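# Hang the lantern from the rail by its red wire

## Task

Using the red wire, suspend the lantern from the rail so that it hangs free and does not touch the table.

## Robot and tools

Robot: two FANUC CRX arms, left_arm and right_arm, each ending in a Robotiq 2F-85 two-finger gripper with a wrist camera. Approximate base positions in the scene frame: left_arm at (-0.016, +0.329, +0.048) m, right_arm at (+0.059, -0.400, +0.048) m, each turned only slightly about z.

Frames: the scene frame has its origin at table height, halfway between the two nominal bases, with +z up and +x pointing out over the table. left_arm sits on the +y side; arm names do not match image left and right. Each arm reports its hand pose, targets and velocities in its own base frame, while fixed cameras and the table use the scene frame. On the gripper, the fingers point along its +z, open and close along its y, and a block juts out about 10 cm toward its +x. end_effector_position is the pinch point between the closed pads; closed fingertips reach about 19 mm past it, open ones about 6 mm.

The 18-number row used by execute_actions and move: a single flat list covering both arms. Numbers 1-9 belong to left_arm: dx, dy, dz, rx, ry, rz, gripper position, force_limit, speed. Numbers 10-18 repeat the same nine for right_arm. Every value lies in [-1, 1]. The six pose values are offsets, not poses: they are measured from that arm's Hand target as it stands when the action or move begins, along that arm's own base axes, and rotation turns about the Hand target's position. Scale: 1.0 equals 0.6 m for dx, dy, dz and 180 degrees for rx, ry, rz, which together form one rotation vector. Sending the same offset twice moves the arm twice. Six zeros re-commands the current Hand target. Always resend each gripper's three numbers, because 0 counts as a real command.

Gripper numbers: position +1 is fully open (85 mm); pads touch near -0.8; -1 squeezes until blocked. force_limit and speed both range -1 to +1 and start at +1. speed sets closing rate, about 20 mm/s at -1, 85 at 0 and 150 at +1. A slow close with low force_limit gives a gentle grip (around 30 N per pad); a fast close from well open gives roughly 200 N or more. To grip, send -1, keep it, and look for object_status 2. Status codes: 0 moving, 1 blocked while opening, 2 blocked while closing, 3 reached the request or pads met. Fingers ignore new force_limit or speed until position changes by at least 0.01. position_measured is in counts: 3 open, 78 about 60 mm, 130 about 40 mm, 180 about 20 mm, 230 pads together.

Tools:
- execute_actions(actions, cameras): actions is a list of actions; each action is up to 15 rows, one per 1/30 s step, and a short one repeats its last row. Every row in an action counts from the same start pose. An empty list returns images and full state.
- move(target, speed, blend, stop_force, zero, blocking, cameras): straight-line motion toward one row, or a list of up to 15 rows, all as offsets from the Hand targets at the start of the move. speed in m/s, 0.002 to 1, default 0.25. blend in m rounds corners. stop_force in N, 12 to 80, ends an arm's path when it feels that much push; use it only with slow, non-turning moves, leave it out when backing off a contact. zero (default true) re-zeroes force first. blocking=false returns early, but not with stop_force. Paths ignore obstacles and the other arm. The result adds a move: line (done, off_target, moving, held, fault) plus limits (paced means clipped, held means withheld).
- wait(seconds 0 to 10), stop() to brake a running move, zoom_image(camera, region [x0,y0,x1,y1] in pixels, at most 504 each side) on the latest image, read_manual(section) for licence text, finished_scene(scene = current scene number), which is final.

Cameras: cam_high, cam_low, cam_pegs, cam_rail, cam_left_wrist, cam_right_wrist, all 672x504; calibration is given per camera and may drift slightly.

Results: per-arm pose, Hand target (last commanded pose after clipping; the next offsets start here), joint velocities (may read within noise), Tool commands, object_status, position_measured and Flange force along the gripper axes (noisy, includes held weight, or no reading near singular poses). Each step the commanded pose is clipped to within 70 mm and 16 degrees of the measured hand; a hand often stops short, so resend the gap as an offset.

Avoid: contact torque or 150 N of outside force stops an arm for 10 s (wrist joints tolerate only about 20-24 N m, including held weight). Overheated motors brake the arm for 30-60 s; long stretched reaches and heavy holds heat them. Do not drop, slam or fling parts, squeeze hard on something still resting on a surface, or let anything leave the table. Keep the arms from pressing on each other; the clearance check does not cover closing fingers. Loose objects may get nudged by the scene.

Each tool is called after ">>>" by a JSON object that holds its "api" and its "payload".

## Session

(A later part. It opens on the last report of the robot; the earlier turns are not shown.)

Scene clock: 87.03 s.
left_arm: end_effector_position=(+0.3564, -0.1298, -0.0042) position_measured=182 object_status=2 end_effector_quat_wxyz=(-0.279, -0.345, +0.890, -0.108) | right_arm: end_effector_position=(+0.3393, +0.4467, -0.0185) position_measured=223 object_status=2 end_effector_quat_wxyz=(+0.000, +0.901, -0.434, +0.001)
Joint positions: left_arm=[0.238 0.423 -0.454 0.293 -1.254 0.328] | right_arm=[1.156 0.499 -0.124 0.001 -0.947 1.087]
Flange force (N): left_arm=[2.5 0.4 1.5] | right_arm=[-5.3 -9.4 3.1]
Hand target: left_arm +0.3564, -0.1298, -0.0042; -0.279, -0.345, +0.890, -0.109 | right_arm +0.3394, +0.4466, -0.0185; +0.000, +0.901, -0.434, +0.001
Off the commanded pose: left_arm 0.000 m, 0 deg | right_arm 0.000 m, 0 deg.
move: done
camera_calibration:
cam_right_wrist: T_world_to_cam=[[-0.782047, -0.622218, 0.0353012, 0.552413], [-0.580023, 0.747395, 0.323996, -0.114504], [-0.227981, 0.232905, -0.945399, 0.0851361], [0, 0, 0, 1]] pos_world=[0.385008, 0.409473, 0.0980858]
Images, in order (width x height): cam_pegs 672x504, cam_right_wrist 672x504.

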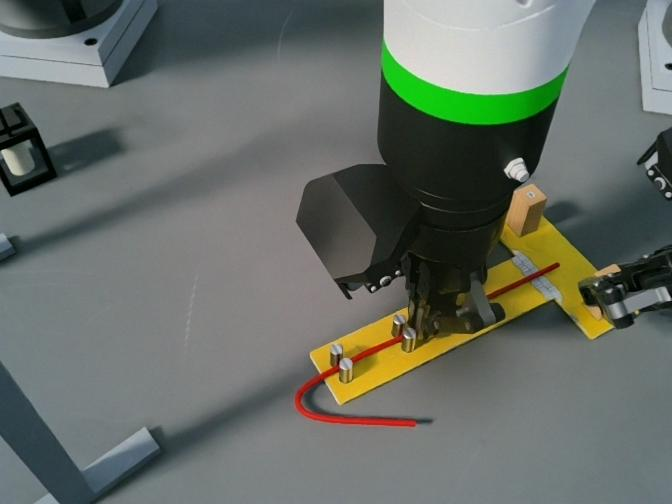

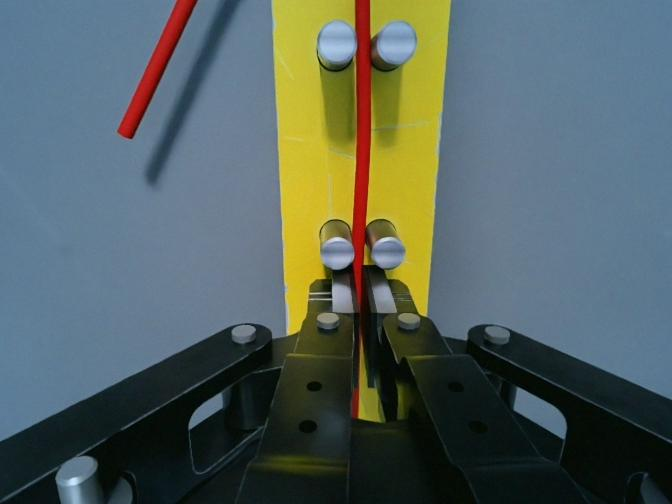

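>>> {"api": "move", "payload": {"target": [[0,0,0,0,0,0,-1,0.3,-1,0,0,0,0,0,0,-0.55,-0.2,-1],[0,0,0,0,0,0,-1,0.3,-1,0,0,0.02,0,0,0,-0.55,-0.2,-1],[0,0,0,0,0,0,-1,0.3,-1,-0.0375,0.05,0.02,0,0,0,-0.55,-0.2,-1],[0,0,0,0,0,0,-1,0.3,-1,-0.0375,0.05,-0.002,0,0,0,-0.55,-0.2,-1],[0,0,0,0,0,0,-1,0.3,-1,-0.0375,0.05,-0.002,0,0,0,-1,-0.2,-1]], "speed": 0.06, "cameras": ["cam_right_wrist"]}}

>>> {"api": "move", "payload": {"target": [0,0,0,0,0,0,-1,0.3,-1,0.0375,-0.05,0.002,0,0,0,-1,-0.2,-1], "speed": 0.05, "cameras": ["cam_pegs","cam_right_wrist"]}}

Scene clock: 90.93 s.
left_arm: end_effector_position=(+0.3564, -0.1298, -0.0042) position_measured=182 object_status=2 end_effector_quat_wxyz=(-0.279, -0.345, +0.890, -0.109) | right_arm: end_effector_position=(+0.3168, +0.4766, -0.0197) position_measured=225 object_status=0 end_effector_quat_wxyz=(+0.000, +0.901, -0.434, +0.001)
Joint positions: left_arm=[0.238 0.423 -0.454 0.293 -1.254 0.328] | right_arm=[1.214 0.525 -0.088 0.001 -0.958 1.028]
Flange force (N): left_arm=[1.7 0.8 1.3] | right_arm=[-4.7 -8.9 3.0]
Hand target: left_arm +0.3564, -0.1298, -0.0042; -0.279, -0.345, +0.890, -0.109 | right_arm +0.3169, +0.4766, -0.0197; +0.000, +0.901, -0.434, +0.001
Off the commanded pose: left_arm 0.000 m, 0 deg | right_arm 0.000 m, 0 deg.
move: done
camera_calibration:
cam_right_wrist: T_world_to_cam=[[-0.782047, -0.622218, 0.0353012, 0.553526], [-0.580023, 0.747395, 0.323996, -0.149588], [-0.227981, 0.232905, -0.945399, 0.0718849], [0, 0, 0, 1]] pos_world=[0.362508, 0.439473, 0.0968858]
Images, in order (width x height): cam_right_wrist 672x504.

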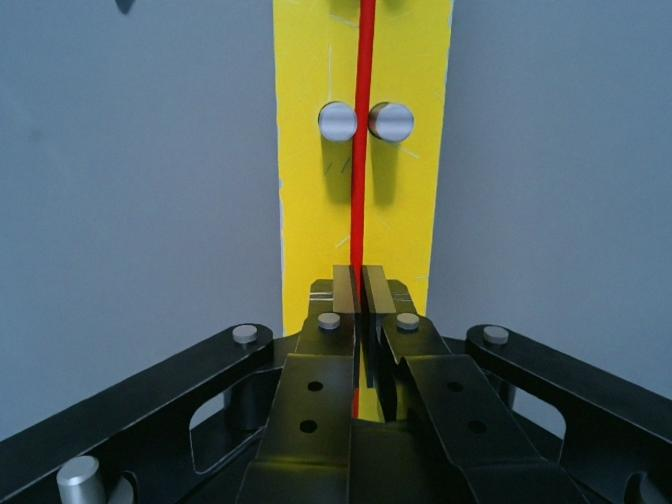

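Scene clock: 92.00 s.
left_arm: end_effector_position=(+0.3564, -0.1298, -0.0042) position_measured=182 object_status=2 end_effector_quat_wxyz=(-0.279, -0.345, +0.890, -0.109) | right_arm: end_effector_position=(+0.3393, +0.4466, -0.0185) position_measured=225 object_status=2 end_effector_quat_wxyz=(+0.000, +0.901, -0.434, +0.001)
Joint positions: left_arm=[0.238 0.423 -0.454 0.293 -1.254 0.328] | right_arm=[1.156 0.499 -0.124 0.001 -0.947 1.087]
Flange force (N): left_arm=[2.9 0.5 1.6] | right_arm=[-4.8 -9.4 2.6]
Hand target: left_arm +0.3564, -0.1298, -0.0042; -0.279, -0.345, +0.890, -0.109 | right_arm +0.3394, +0.4466, -0.0185; +0.000, +0.901, -0.434, +0.001
Off the commanded pose: left_arm 0.000 m, 0 deg | right_arm 0.000 m, 0 deg.
move: done
camera_calibration:
cam_right_wrist: T_world_to_cam=[[-0.782047, -0.622218, 0.0353012, 0.552413], [-0.580023, 0.747395, 0.323996, -0.114504], [-0.227981, 0.232905, -0.945399, 0.0851361], [0, 0, 0, 1]] pos_world=[0.385008, 0.409473, 0.0980858]
Images, in order (width x height): cam_pegs 672x504, cam_right_wrist 672x504.

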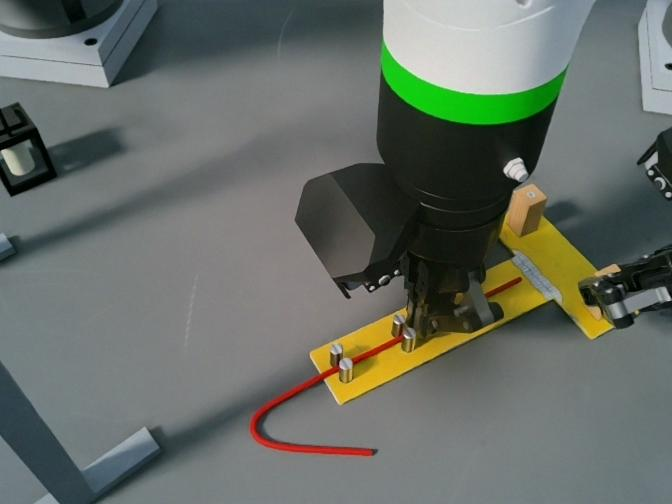

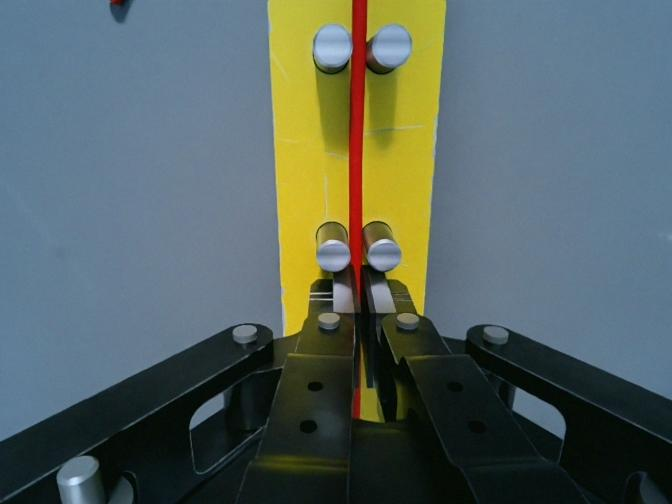

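>>> {"api": "move", "payload": {"target": [[0,0,0,0,0,0,-1,0.3,-1,0,0,0,0,0,0,-0.55,-0.5,-1],[0,0,0,0,0,0,-1,0.3,-1,0,0,0.02,0,0,0,-0.55,-0.5,-1],[0,0,0,0,0,0,-1,0.3,-1,-0.0375,0.05,0.02,0,0,0,-0.55,-0.5,-1],[0,0,0,0,0,0,-1,0.3,-1,-0.0375,0.05,-0.002,0,0,0,-0.55,-0.5,-1],[0,0,0,0,0,0,-1,0.3,-1,-0.0375,0.05,-0.002,0,0,0,-1,-0.5,-1]], "speed": 0.06}}

>>> {"api": "move", "payload": {"target": [[0,0,0,0,0,0,-1,0.3,-1,-0.0232,-0.0268,0.002,0,0,0.122,-1,-0.5,-1],[0,0,0,0,0,0,-1,0.3,-1,-0.0348,-0.0637,0.004,0,0,0.261,-1,-0.5,-1],[0,0,0,0,0,0,-1,0.3,-1,-0.0303,-0.0997,0.004,0,0,0.4,-1,-0.5,-1]], "speed": 0.12, "blend": 0.005, "cameras": ["cam_pegs","cam_right_wrist"]}}

Scene clock: 96.40 s.
left_arm: end_effector_position=(+0.3564, -0.1298, -0.0042) position_measured=182 object_status=2 end_effector_quat_wxyz=(-0.279, -0.345, +0.890, -0.109) | right_arm: end_effector_position=(+0.3168, +0.4766, -0.0197) position_measured=223 object_status=0 end_effector_quat_wxyz=(+0.000, +0.901, -0.434, +0.001)
Joint positions: left_arm=[0.238 0.423 -0.454 0.293 -1.254 0.328] | right_arm=[1.214 0.525 -0.088 0.001 -0.958 1.028]
Flange force (N): left_arm=[1.8 0.6 1.5] | right_arm=[-5.1 -8.0 2.8]
Hand target: left_arm +0.3564, -0.1298, -0.0042; -0.279, -0.345, +0.890, -0.109 | right_arm +0.3169, +0.4766, -0.0197; +0.000, +0.901, -0.434, +0.001
Off the commanded pose: left_arm 0.000 m, 0 deg | right_arm 0.000 m, 0 deg.
move: done

Scene clock: 102.03 s.
left_arm: end_effector_position=(+0.3564, -0.1298, -0.0042) position_measured=182 object_status=2 end_effector_quat_wxyz=(-0.279, -0.345, +0.890, -0.109) | right_arm: end_effector_position=(+0.2987, +0.4168, -0.0173) position_measured=223 object_status=2 end_effector_quat_wxyz=(+0.000, +0.984, +0.178, +0.000)
Joint positions: left_arm=[0.238 0.423 -0.454 0.293 -1.254 0.328] | right_arm=[1.205 0.399 -0.274 0 -0.897 2.294]
Flange force (N): left_arm=[3.5 -6.6 1.2] | right_arm=[4.3 -14.3 3.9]
Hand target: left_arm +0.3564, -0.1298, -0.0042; -0.279, -0.345, +0.890, -0.109 | right_arm +0.2987, +0.4168, -0.0173; +0.000, +0.984, +0.178, +0.000
Off the commanded pose: left_arm 0.000 m, 0 deg | right_arm 0.000 m, 0 deg.
move: done
camera_calibration:
cam_right_wrist: T_world_to_cam=[[0.350094, -0.936049, 0.0353082, 0.294639], [-0.89006, -0.320674, 0.323977, 0.421552], [-0.291936, -0.144849, -0.945406, 0.260483], [0, 0, 0, 1]] pos_world=[0.348099, 0.448707, 0.0992858]
Images, in order (width x height): cam_pegs 672x504, cam_right_wrist 672x504.

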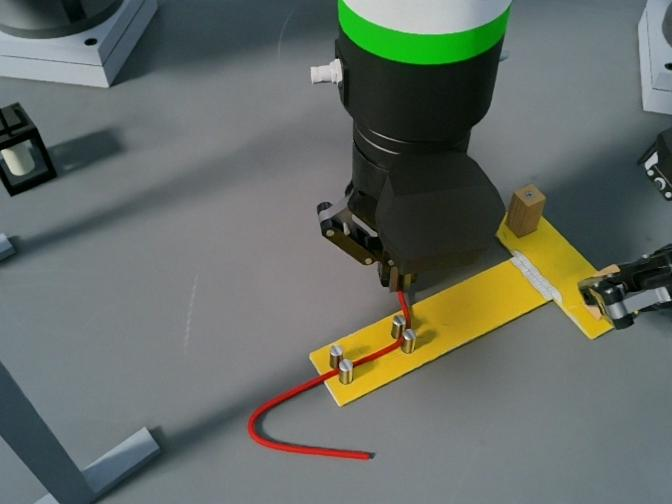

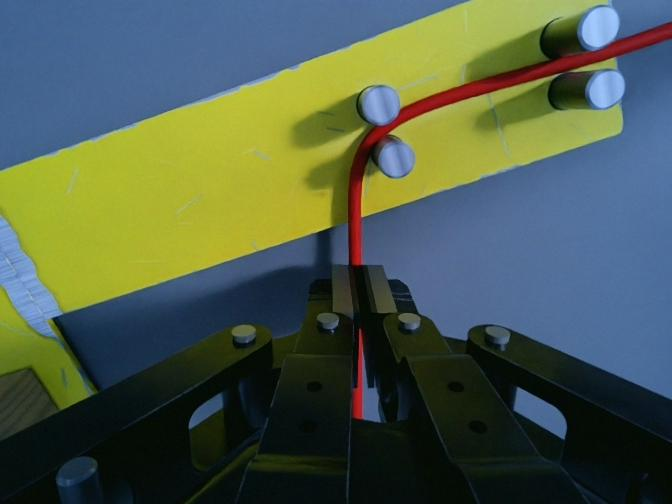

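>>> {"api": "move", "payload": {"target": [[0,0,0,0,0,0,-1,0.3,-1,0.0183,-0.0285,0.001,0,0,0.139,-1,-0.5,-1],[0,0,0,0,0,0,-1,0.3,-1,0.0448,-0.0455,0.003,0,0,0.278,-1,-0.5,-1],[0,0,0,0,0,0,-1,0.3,-1,0.0792,-0.0487,0.005,0,0,0.444,-1,-0.5,-1]], "speed": 0.12, "blend": 0.005, "cameras": ["cam_pegs","cam_right_wrist"]}}

Scene clock: 108.50 s.
left_arm: end_effector_position=(+0.3564, -0.1298, -0.0042) position_measured=182 object_status=2 end_effector_quat_wxyz=(-0.279, -0.345, +0.890, -0.109) | right_arm: end_effector_position=(+0.3462, +0.3876, -0.0143) position_measured=223 object_status=2 end_effector_quat_wxyz=(-0.001, +0.640, +0.769, +0.000)
Joint positions: left_arm=[0.238 0.423 -0.454 0.293 -1.254 0.328] | right_arm=[1.094 0.409 -0.249 -0.002 -0.913 3.802]
Flange force (N): left_arm=[-2.5 -9.5 -2.5] | right_arm=[12.8 -3.3 3.6]
Hand target: left_arm +0.3564, -0.1298, -0.0042; -0.279, -0.345, +0.890, -0.109 | right_arm +0.3462, +0.3876, -0.0143; -0.001, +0.640, +0.769, +0.000
Off the commanded pose: left_arm 0.000 m, 0 deg | right_arm 0.000 m, 0 deg.
move: done
camera_calibration:
cam_right_wrist: T_world_to_cam=[[0.98288, 0.18084, 0.035277, -0.401397], [0.159928, -0.932429, 0.324036, 0.327149], [0.091492, -0.312846, -0.945387, 0.205349], [0, 0, 0, 1]] pos_world=[0.323417, 0.441875, 0.102286]
Images, in order (width x height): cam_pegs 672x504, cam_right_wrist 672x504.

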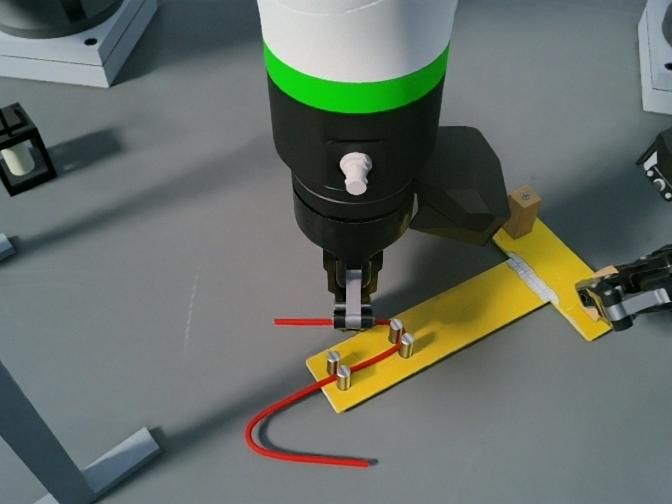

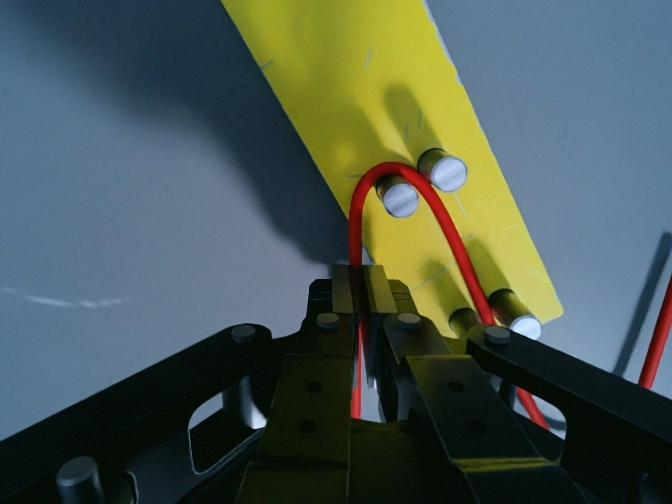

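>>> {"api": "move", "payload": {"target": [[0,0,0,0,0,0,-1,0.3,-1,0,0,0,0,0,0,-0.5,1,-1],[0,0,0,0,0,0,-1,0.3,-1,0,-0.03,0.25,0,0,0,-0.5,1,-1],[0,0,0,0,0,0,-1,0.3,-1,0,-0.03,0.25,0,0,-0.9,-0.5,1,-1]], "speed": [0.1,0.25,0.6]}}

>>> {"api": "move", "payload": {"target": [0,0,0,0,0,0,-1,0.3,-1,0.02,-0.1,0,0,0,-0.942,-0.5,1,-1], "speed": 0.6, "cameras": ["cam_pegs","cam_right_wrist","cam_rail"]}}

Scene clock: 115.47 s.
left_arm: end_effector_position=(+0.3564, -0.1298, -0.0042) position_measured=182 object_status=2 end_effector_quat_wxyz=(-0.279, -0.345, +0.890, -0.109) | right_arm: end_effector_position=(+0.3462, +0.3696, +0.1357) position_measured=192 object_status=3 end_effector_quat_wxyz=(+0.000, +0.859, -0.512, +0.001)
Joint positions: left_arm=[0.238 0.423 -0.454 0.293 -1.254 0.328] | right_arm=[1.078 0.202 -0.127 0.001 -1.242 0.988]
Flange force (N): left_arm=[2.3 1.6 1.0] | right_arm=[-4.8 -8.1 -0.1]
Hand target: left_arm +0.3564, -0.1298, -0.0042; -0.279, -0.345, +0.890, -0.109 | right_arm +0.3462, +0.3696, +0.1357; +0.000, +0.859, -0.512, +0.001
Off the commanded pose: left_arm 0.000 m, 0 deg | right_arm 0.000 m, 0 deg.
move: done

Scene clock: 118.60 s.
left_arm: end_effector_position=(+0.3564, -0.1298, -0.0042) position_measured=182 object_status=2 end_effector_quat_wxyz=(-0.279, -0.345, +0.890, -0.109) | right_arm: end_effector_position=(+0.3582, +0.3096, +0.1357) position_measured=192 object_status=3 end_effector_quat_wxyz=(-0.001, +0.431, +0.902, +0.000)
Joint positions: left_arm=[0.238 0.423 -0.454 0.293 -1.254 0.328] | right_arm=[0.99 0.123 -0.218 -0.001 -1.231 -1.882]
Flange force (N): left_arm=[1.9 0.9 1.1] | right_arm=[2.8 8.1 -0.5]
Hand target: left_arm +0.3564, -0.1298, -0.0042; -0.279, -0.345, +0.890, -0.109 | right_arm +0.3582, +0.3096, +0.1357; -0.001, +0.431, +0.902, +0.000
Off the commanded pose: left_arm 0.000 m, 0 deg | right_arm 0.000 m, 0 deg.
move: done
camera_calibration:
cam_right_wrist: T_world_to_cam=[[0.778159, 0.627078, 0.0352467, -0.469157], [0.584675, -0.743752, 0.324018, -0.00669948], [0.229399, -0.231529, -0.945394, 0.247071], [0, 0, 0, 1]] pos_world=[0.312318, 0.346419, 0.252286]
Images, in order (width x height): cam_pegs 672x504, cam_rail 672x504, cam_right_wrist 672x504.

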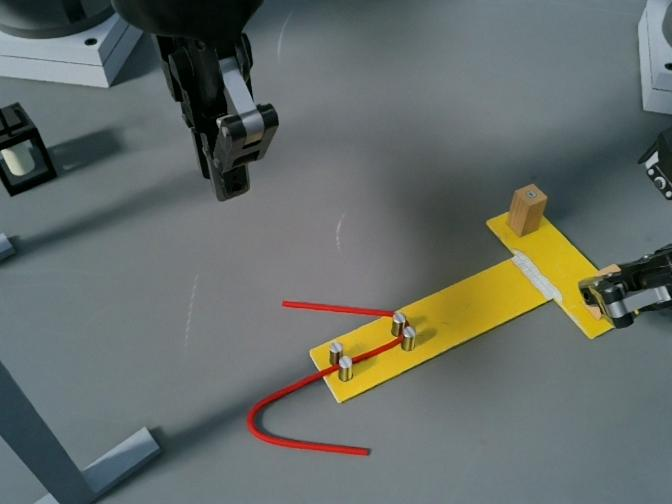

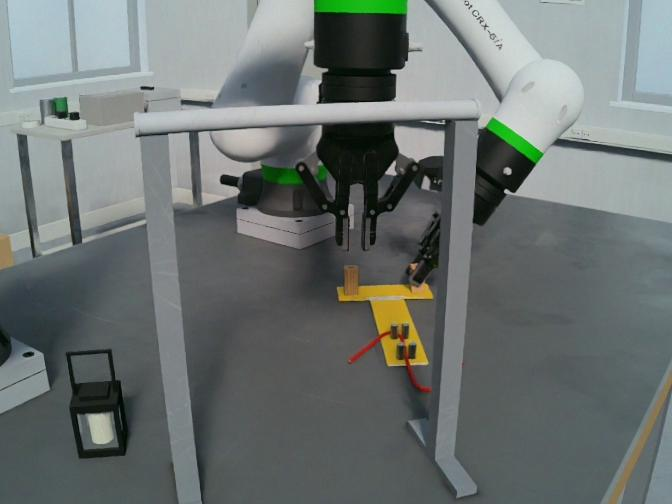

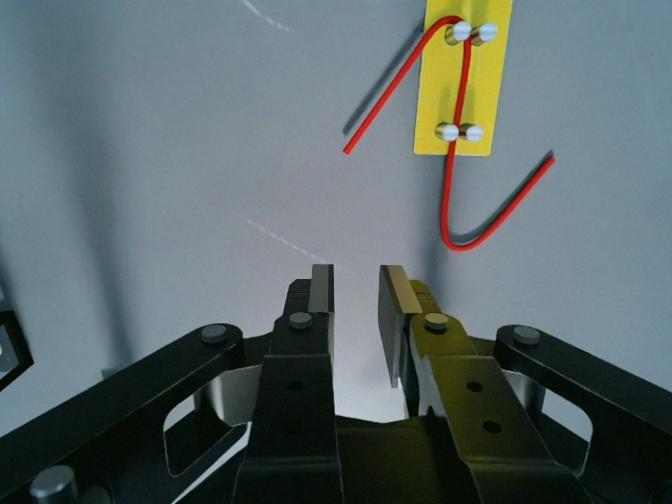

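>>> {"api": "move", "payload": {"target": [0,0,0,0,0,0,-1,0.3,-1,-0.0253,0.0757,-0.15,0,0,0,-0.5,1,-1], "cameras": ["cam_right_wrist"]}}

Scene clock: 120.50 s.
left_arm: end_effector_position=(+0.3564, -0.1298, -0.0042) position_measured=182 object_status=2 end_effector_quat_wxyz=(-0.279, -0.345, +0.890, -0.109) | right_arm: end_effector_position=(+0.3430, +0.3550, +0.0457) position_measured=192 object_status=3 end_effector_quat_wxyz=(-0.001, +0.431, +0.902, +0.000)
Joint positions: left_arm=[0.238 0.423 -0.454 0.293 -1.254 0.328] | right_arm=[1.068 0.267 -0.276 -0.001 -1.028 -1.96]
Flange force (N): left_arm=[2.0 0.8 1.1] | right_arm=[3.8 11.0 2.0]
Hand target: left_arm +0.3564, -0.1298, -0.0042; -0.279, -0.345, +0.890, -0.109 | right_arm +0.3430, +0.3550, +0.0457; -0.001, +0.431, +0.902, +0.000
Off the commanded pose: left_arm 0.000 m, 0 deg | right_arm 0.000 m, 0 deg.
move: done
camera_calibration:
cam_right_wrist: T_world_to_cam=[[0.778159, 0.627078, 0.0352467, -0.482626], [0.584675, -0.743752, 0.324018, 0.0651155], [0.229399, -0.231529, -0.945394, 0.175983], [0, 0, 0, 1]] pos_world=[0.297118, 0.391819, 0.162286]
Images, in order (width x height): cam_right_wrist 672x504.

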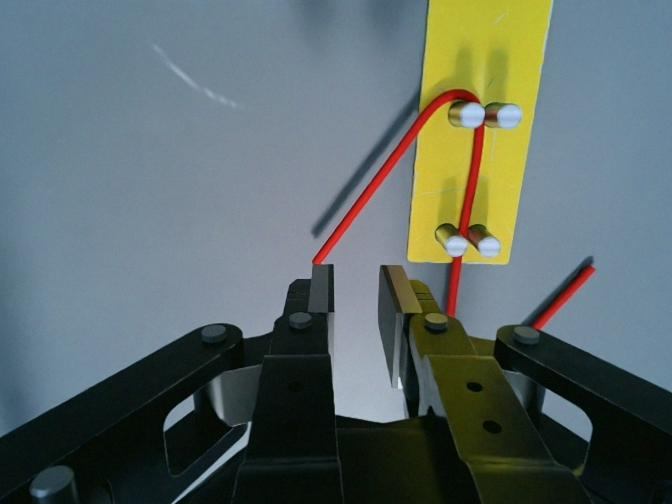

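>>> {"api": "move", "payload": {"target": [[0,0,0,0,0,0,-1,0.3,-1,0.0967,0.005,-0.01,0,0,0,-0.5,1,-1],[0,0,0,0,0,0,-1,0.3,-1,0.0967,0.005,-0.06,0,0,0,-0.5,1,-1]], "cameras": ["cam_right_wrist","cam_pegs"]}}

Scene clock: 122.10 s.
left_arm: end_effector_position=(+0.3564, -0.1298, -0.0042) position_measured=182 object_status=2 end_effector_quat_wxyz=(-0.279, -0.345, +0.890, -0.109) | right_arm: end_effector_position=(+0.4010, +0.3580, +0.0097) position_measured=192 object_status=3 end_effector_quat_wxyz=(-0.001, +0.431, +0.902, +0.000)
Joint positions: left_arm=[0.238 0.423 -0.454 0.293 -1.254 0.328] | right_arm=[0.972 0.412 -0.176 -0.002 -0.983 -1.864]
Flange force (N): left_arm=[1.6 0.8 1.1] | right_arm=[3.0 9.0 2.1]
Hand target: left_arm +0.3564, -0.1298, -0.0042; -0.279, -0.345, +0.890, -0.109 | right_arm +0.4010, +0.3580, +0.0097; -0.001, +0.431, +0.902, +0.000
Off the commanded pose: left_arm 0.000 m, 0 deg | right_arm 0.000 m, 0 deg.
move: done
camera_calibration:
cam_right_wrist: T_world_to_cam=[[0.778189, 0.627037, 0.0353133, -0.528441], [0.584668, -0.743844, 0.32382, 0.0452056], [0.229315, -0.231347, -0.945459, 0.129422], [0, 0, 0, 1]] pos_world=[0.355118, 0.394919, 0.126385]
Images, in order (width x height): cam_pegs 672x504, cam_right_wrist 672x504.

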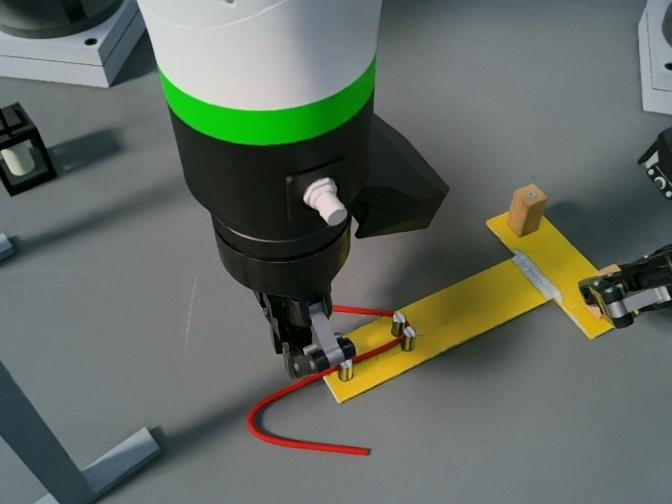

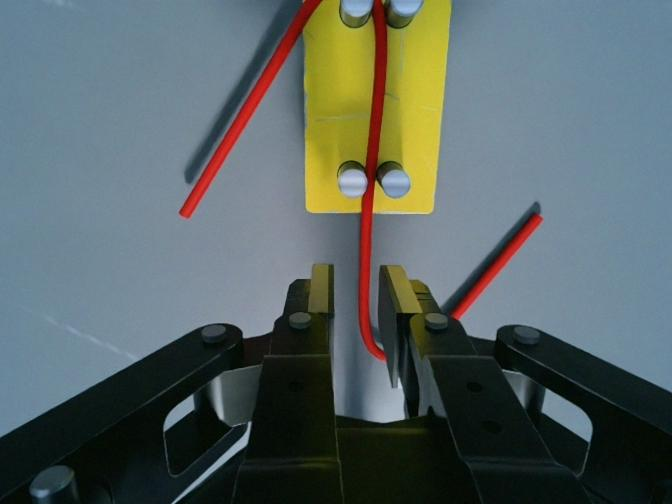

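>>> {"api": "move", "payload": {"target": [[0,0,0,0,0,0,-1,0.3,-1,0.003,0.002,-0.0518,0,0,0,-0.5,-0.2,-1],[0,0,0,0,0,0,-1,0.3,-1,0.003,0.002,-0.0518,0,0,0,-1,-0.2,-1],[0,0,0,0,0,0,-1,0.3,-1,0.003,0.002,0.06,0,0,0,-1,-0.2,-1]], "speed": 0.06, "cameras": ["cam_right_wrist","cam_pegs"]}}

Scene clock: 125.90 s.
left_arm: end_effector_position=(+0.3564, -0.1298, -0.0042) position_measured=182 object_status=2 end_effector_quat_wxyz=(-0.279, -0.345, +0.890, -0.109) | right_arm: end_effector_position=(+0.4028, +0.3592, +0.0457) position_measured=230 object_status=3 end_effector_quat_wxyz=(-0.001, +0.431, +0.902, +0.000)
Joint positions: left_arm=[0.238 0.423 -0.454 0.293 -1.254 0.328] | right_arm=[0.971 0.37 -0.137 -0.001 -1.064 -1.862]
Flange force (N): left_arm=[2.3 1.1 0.9] | right_arm=[2.4 8.5 1.7]
Hand target: left_arm +0.3564, -0.1298, -0.0042; -0.279, -0.345, +0.890, -0.109 | right_arm +0.4028, +0.3592, +0.0457; -0.001, +0.431, +0.902, +0.000
Off the commanded pose: left_arm 0.000 m, 0 deg | right_arm 0.000 m, 0 deg.
move: done
camera_calibration:
cam_right_wrist: T_world_to_cam=[[0.778159, 0.627078, 0.0352467, -0.531857], [0.584675, -0.743752, 0.324018, 0.0333501], [0.229399, -0.231529, -0.945394, 0.163261], [0, 0, 0, 1]] pos_world=[0.356918, 0.396119, 0.162286]
Images, in order (width x height): cam_pegs 672x504, cam_right_wrist 672x504.

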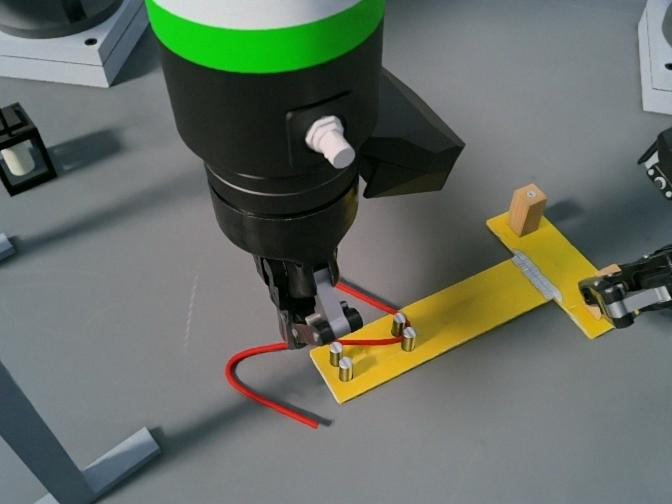

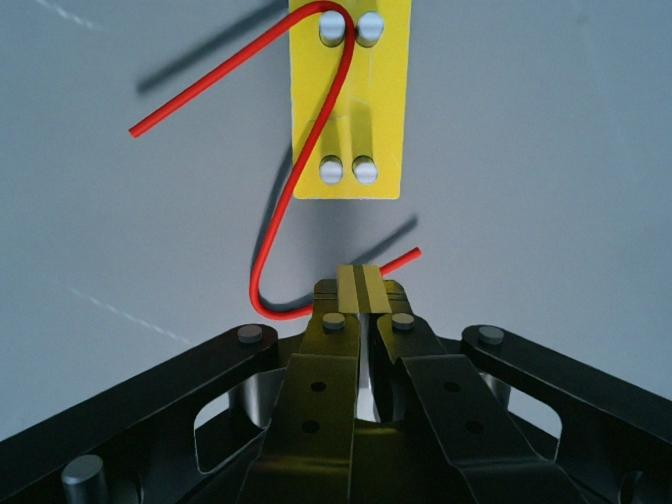

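>>> {"api": "move", "payload": {"target": [0,0,0,0,0,0,-1,0.3,-1,-0.03,-0.1,0.1,0,0,0,-0.3,-0.2,0], "cameras": ["cam_right_wrist","cam_pegs","cam_rail"]}}

>>> {"api": "zoom_image", "payload": {"camera": "cam_rail", "region": [320, 250, 500, 420]}}

>>> {"api": "zoom_image", "payload": {"camera": "cam_pegs", "region": [200, 230, 480, 450]}}

Scene clock: 126.97 s.
left_arm: end_effector_position=(+0.3564, -0.1298, -0.0042) position_measured=182 object_status=2 end_effector_quat_wxyz=(-0.279, -0.345, +0.890, -0.109) | right_arm: end_effector_position=(+0.3848, +0.2992, +0.1056) position_measured=167 object_status=3 end_effector_quat_wxyz=(-0.001, +0.431, +0.902, +0.000)
Joint positions: left_arm=[0.238 0.423 -0.454 0.293 -1.254 0.328] | right_arm=[0.93 0.184 -0.222 -0.001 -1.165 -1.822]
Flange force (N): left_arm=[1.9 0.9 1.1] | right_arm=[2.3 9.3 0.7]
Hand target: left_arm +0.3564, -0.1298, -0.0042; -0.279, -0.345, +0.890, -0.109 | right_arm +0.3848, +0.2992, +0.1057; -0.001, +0.431, +0.902, +0.000
Off the commanded pose: left_arm 0.000 m, 0 deg | right_arm 0.000 m, 0 deg.
move: done
camera_calibration:
cam_right_wrist: T_world_to_cam=[[0.778114, 0.627135, 0.0352216, -0.482339], [0.584736, -0.743704, 0.324019, -0.0202291], [0.229398, -0.231528, -0.945395, 0.210222], [0, 0, 0, 1]] pos_world=[0.338918, 0.336119, 0.222286]
Images, in order (width x height): cam_pegs 672x504, cam_rail 672x504, cam_right_wrist 672x504.

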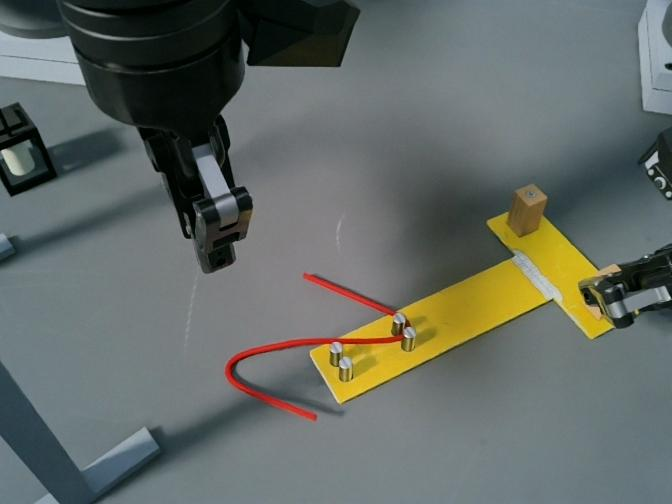

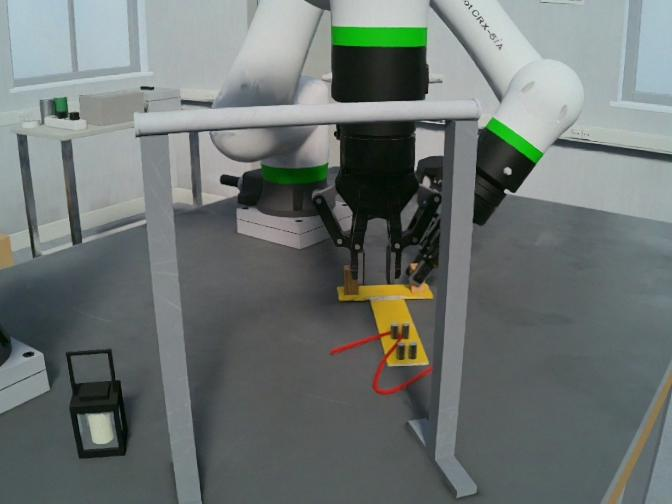

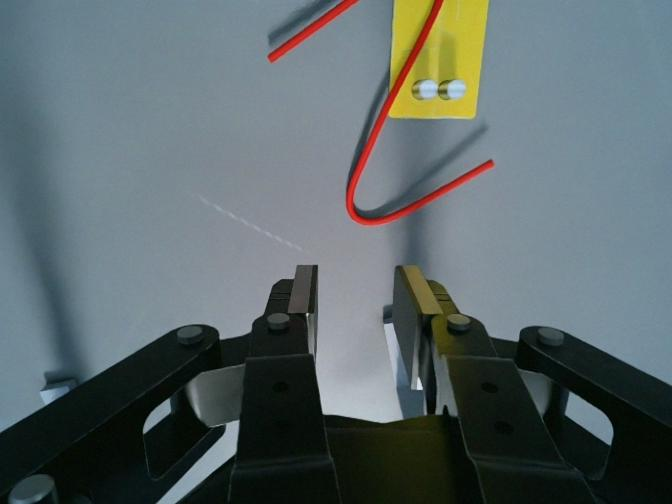

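Scaled by 2.800 from the camera's 672x504 image, which has a finer 960x720 frame.

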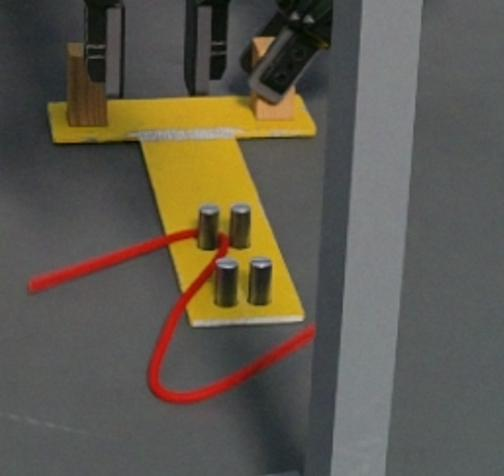

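Scaled by 1.800 from the camera's 672x504 image, which has a finer 960x720 frame.

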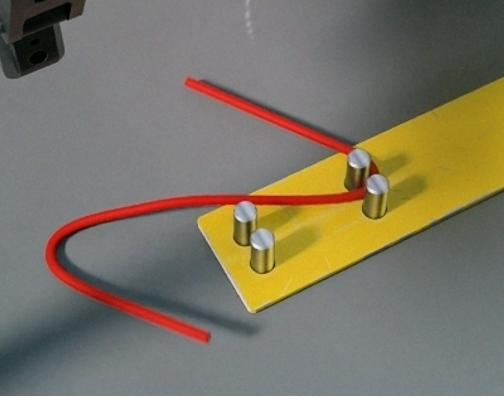

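>>> {"api": "move", "payload": {"target": [0,0,0,0,0,0,-1,0.3,-1,-0.031,0.0547,-0.126,0,0,-0.147,-0.45,-0.2,0], "cameras": ["cam_right_wrist"]}}

Scene clock: 128.70 s.
left_arm: end_effector_position=(+0.3564, -0.1298, -0.0042) position_measured=182 object_status=2 end_effector_quat_wxyz=(-0.279, -0.345, +0.890, -0.109) | right_arm: end_effector_position=(+0.3662, +0.3320, +0.0301) position_measured=186 object_status=3 end_effector_quat_wxyz=(-0.001, +0.626, +0.779, +0.000)
Joint positions: left_arm=[0.238 0.423 -0.454 0.293 -1.254 0.328] | right_arm=[1.002 0.29 -0.289 -0.001 -0.992 -2.355]
Flange force (N): left_arm=[1.6 1.0 0.7] | right_arm=[6.1 6.6 1.9]
Hand target: left_arm +0.3564, -0.1298, -0.0042; -0.279, -0.345, +0.890, -0.109 | right_arm +0.3662, +0.3320, +0.0301; -0.001, +0.626, +0.779, +0.000
Off the commanded pose: left_arm 0.000 m, 0 deg | right_arm 0.000 m, 0 deg.
move: done
camera_calibration:
cam_right_wrist: T_world_to_cam=[[0.976033, 0.214739, 0.0353065, -0.421391], [0.192086, -0.926343, 0.324025, 0.24393], [0.102287, -0.309477, -0.94539, 0.223027], [0, 0, 0, 1]] pos_world=[0.341624, 0.385473, 0.146686]
Images, in order (width x height): cam_right_wrist 672x504.

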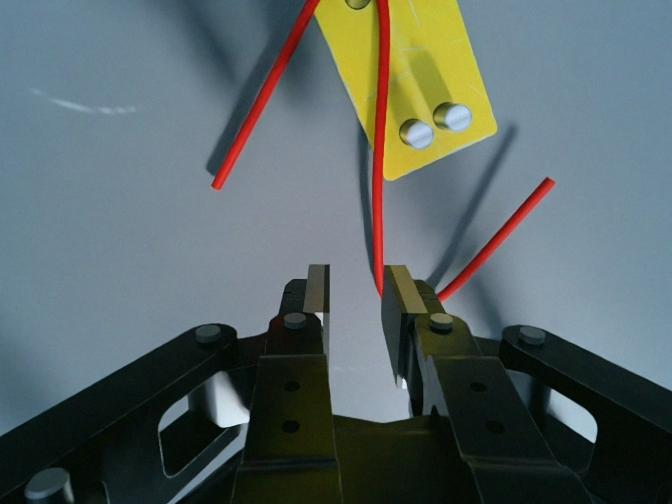

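>>> {"api": "move", "payload": {"target": [[0,0,0,0,0,0,-1,0.3,-1,0.0083,0.0315,-0.03,0,0,0,-0.45,-0.2,-1],[0,0,0,0,0,0,-1,0.3,-1,0.0083,0.0315,-0.079,0,0,0,-0.45,-0.2,-1],[0,0,0,0,0,0,-1,0.3,-1,0.0083,0.0315,-0.079,0,0,0,-1,-0.2,-1]], "speed": 0.08, "cameras": ["cam_right_wrist","cam_pegs"]}}

Scene clock: 131.40 s.
left_arm: end_effector_position=(+0.3564, -0.1298, -0.0042) position_measured=182 object_status=2 end_effector_quat_wxyz=(-0.279, -0.345, +0.890, -0.109) | right_arm: end_effector_position=(+0.3712, +0.3509, -0.0173) position_measured=223 object_status=0 end_effector_quat_wxyz=(-0.001, +0.626, +0.779, +0.000)
Joint positions: left_arm=[0.238 0.423 -0.454 0.293 -1.254 0.328] | right_arm=[1.014 0.396 -0.278 -0.002 -0.897 -2.367]
Flange force (N): left_arm=[1.2 1.1 0.6] | right_arm=[6.0 5.0 2.3]
Hand target: left_arm +0.3564, -0.1298, -0.0042; -0.279, -0.345, +0.890, -0.109 | right_arm +0.3712, +0.3509, -0.0173; -0.001, +0.626, +0.779, +0.000
Off the commanded pose: left_arm 0.000 m, 0 deg | right_arm 0.000 m, 0 deg.
move: done
camera_calibration:
cam_right_wrist: T_world_to_cam=[[0.976043, 0.214708, 0.0352143, -0.428541], [0.192087, -0.926349, 0.324006, 0.275859], [0.102188, -0.30948, -0.945399, 0.1836], [0, 0, 0, 1]] pos_world=[0.346524, 0.404373, 0.0992862]
Images, in order (width x height): cam_pegs 672x504, cam_right_wrist 672x504.

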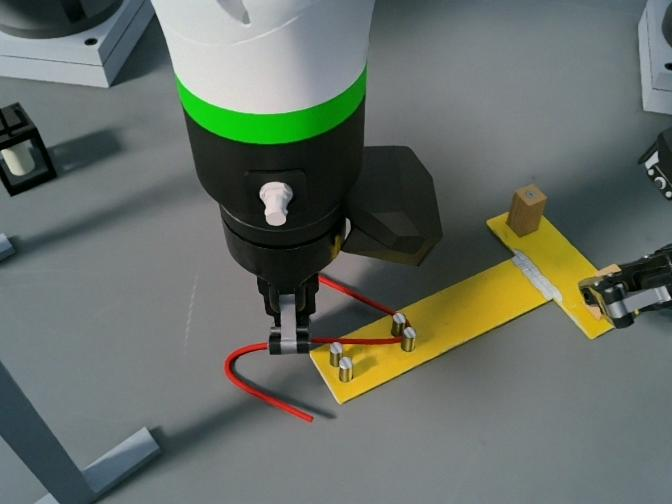

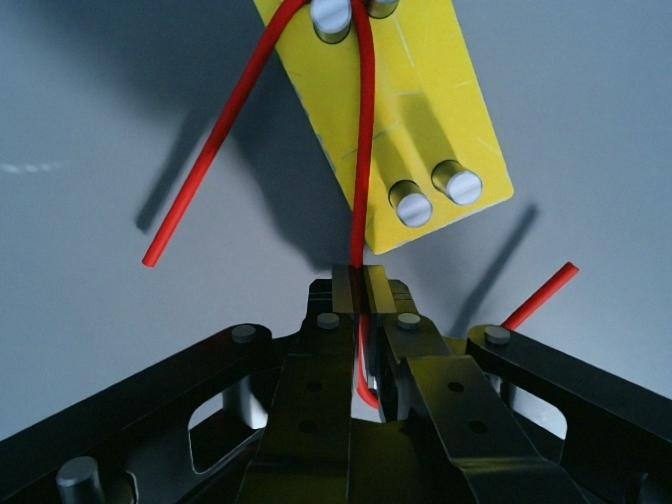

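>>> {"api": "move", "payload": {"target": [[0,0,0,0,0,0,-1,0.3,-1,0,0,0.12,0,0,0,-1,-0.2,-1],[0,0,0,0,0,0,-1,0.3,-1,-0.2,-0.09,0.12,0,0,0,-1,-0.2,-1],[0,0,0,0,0,0,-1,0.3,-1,-0.2,-0.09,0.01,0,0,0,-1,-0.2,-1]], "speed": 0.12, "cameras": ["cam_right_wrist","cam_pegs","cam_rail"]}}

Scene clock: 135.27 s.
left_arm: end_effector_position=(+0.3564, -0.1298, -0.0042) position_measured=182 object_status=2 end_effector_quat_wxyz=(-0.279, -0.345, +0.890, -0.109) | right_arm: end_effector_position=(+0.2512, +0.2970, -0.0113) position_measured=223 object_status=2 end_effector_quat_wxyz=(-0.001, +0.626, +0.779, +0.000)
Joint positions: left_arm=[0.238 0.423 -0.454 0.293 -1.254 0.328] | right_arm=[1.208 0.122 -0.62 -0.002 -0.828 -2.561]
Flange force (N): left_arm=[1.9 1.0 0.9] | right_arm=[6.3 3.1 2.3]
Hand target: left_arm +0.3564, -0.1298, -0.0042; -0.279, -0.345, +0.890, -0.109 | right_arm +0.2512, +0.2969, -0.0113; -0.001, +0.626, +0.779, +0.000
Off the commanded pose: left_arm 0.000 m, 0 deg | right_arm 0.000 m, 0 deg.
move: done
camera_calibration:
cam_right_wrist: T_world_to_cam=[[0.976075, 0.21457, 0.035182, -0.299991], [0.191978, -0.926409, 0.323899, 0.246968], [0.102092, -0.309395, -0.945437, 0.184913], [0, 0, 0, 1]] pos_world=[0.226523, 0.350374, 0.105386]
Images, in order (width x height): cam_pegs 672x504, cam_rail 672x504, cam_right_wrist 672x504.

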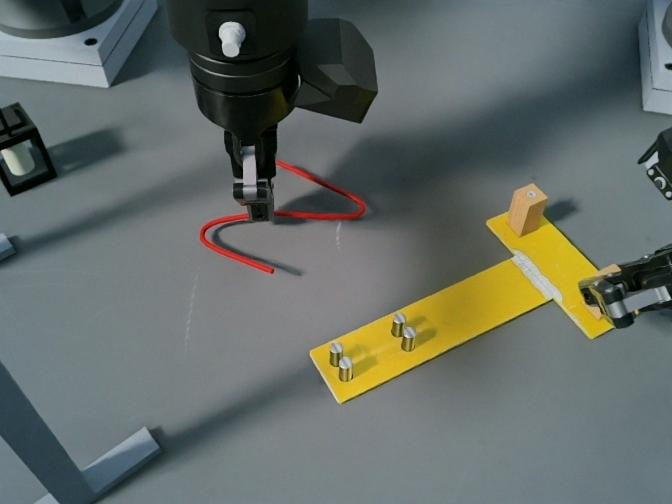

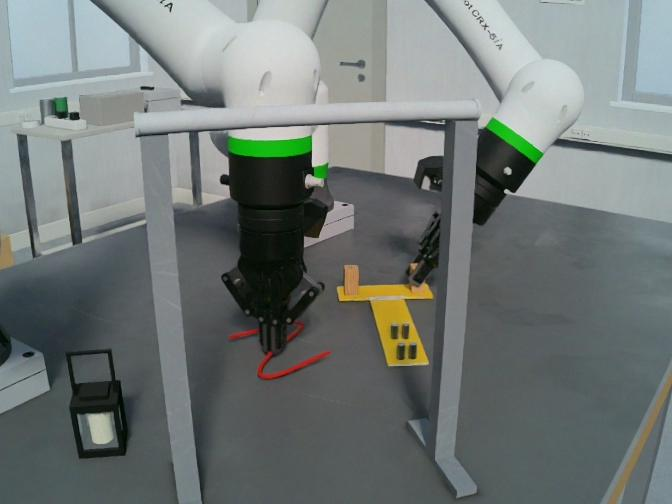

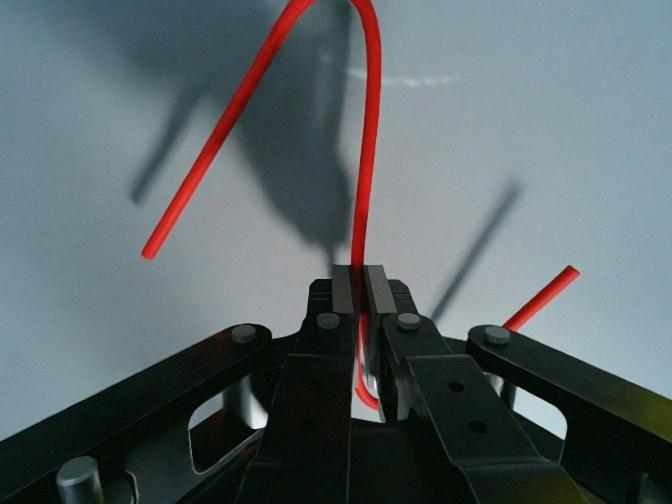

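>>> {"api": "move", "payload": {"target": [0,0,0,0,0,0,-1,0.3,-1,0,0,-0.03,0,0,0,-1,-0.2,-1], "speed": 0.015, "stop_force": 12}}

>>> {"api": "move", "payload": {"target": [[0,0,0,0,0,0,0.2,1,-1,0,0,0,0,0,0,-0.6,-0.2,-1],[0.1,0.12,0.15,0,0,0,0.2,1,-1,0,0,0.1,0,0,0,-0.6,-0.2,-1],[-0.05,-0.1,0.35,0.1307,-0.144,0,0.2,1,-1,-0.1,-0.3,0.4,0,0,0,-0.6,-0.2,-1]], "cameras": ["cam_left_wrist","cam_pegs","cam_high"]}}

Scene clock: 137.10 s.
left_arm: end_effector_position=(+0.3564, -0.1298, -0.0042) position_measured=182 object_status=2 end_effector_quat_wxyz=(-0.279, -0.345, +0.890, -0.109) | right_arm: end_effector_position=(+0.2512, +0.2970, -0.0252) position_measured=223 object_status=2 end_effector_quat_wxyz=(-0.001, +0.626, +0.779, +0.000)
Joint positions: left_arm=[0.238 0.423 -0.454 0.293 -1.254 0.328] | right_arm=[1.208 0.151 -0.631 -0.002 -0.789 -2.561]
Flange force (N): left_arm=[1.5 1.2 1.3] | right_arm=[7.4 0.9 -12.6]
Hand target: left_arm +0.3564, -0.1298, -0.0042; -0.279, -0.345, +0.890, -0.109 | right_arm +0.2512, +0.2970, -0.0251; -0.001, +0.626, +0.779, +0.000 (not the last commanded pose)
Off the commanded pose: left_arm 0.000 m, 0 deg | right_arm 0.004 m, 0 deg.
move: contact (right_arm)

Scene clock: 141.47 s.
left_arm: end_effector_position=(+0.3264, -0.1898, +0.2058) position_measured=104 object_status=3 end_effector_quat_wxyz=(+0.002, -0.361, +0.933, +0.000) | right_arm: end_effector_position=(+0.1912, +0.1170, +0.2148) position_measured=205 object_status=3 end_effector_quat_wxyz=(-0.001, +0.626, +0.779, +0.000)
Joint positions: left_arm=[-0.176 -0.173 -0.338 -0.001 -1.403 0.915] | right_arm=[1.166 -0.646 -0.611 -0.001 -1.606 -2.519]
Flange force (N): left_arm=[2.1 3.3 1.4] | right_arm=[4.2 -3.8 -3.5]
Hand target: left_arm +0.3264, -0.1898, +0.2058; +0.002, -0.361, +0.933, +0.000 | right_arm +0.1912, +0.1170, +0.2149; -0.001, +0.626, +0.779, +0.000
Off the commanded pose: left_arm 0.000 m, 0 deg | right_arm 0.000 m, 0 deg.
move: done
camera_calibration:
cam_left_wrist: T_world_to_cam=[[-0.671887, 0.74057, 0.0111104, 0.35806], [0.701123, 0.63112, 0.331835, -0.159277], [0.238735, 0.230745, -0.943272, 0.290677], [0, 0, 0, 1]] pos_world=[0.282854, -0.231718, 0.323063]
Images, in order (width x height): cam_high 672x504, cam_pegs 672x504, cam_left_wrist 672x504.

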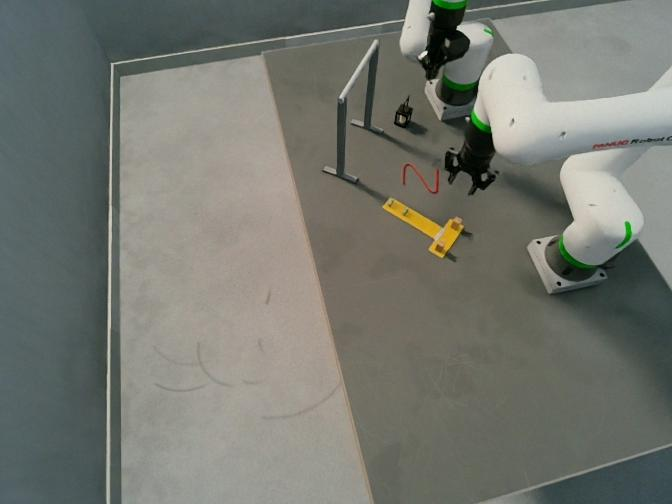

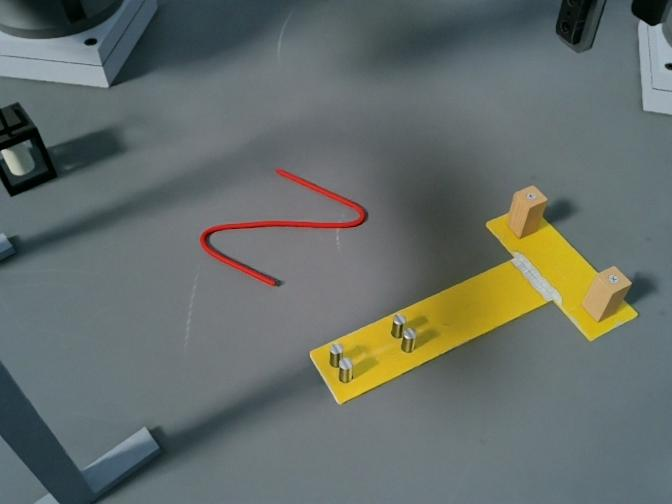

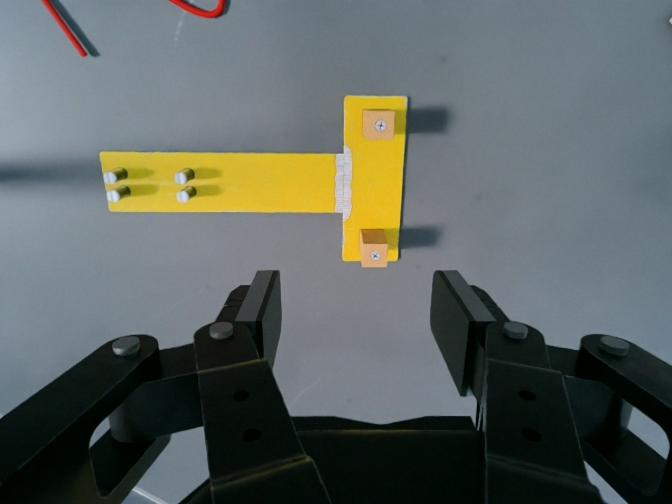

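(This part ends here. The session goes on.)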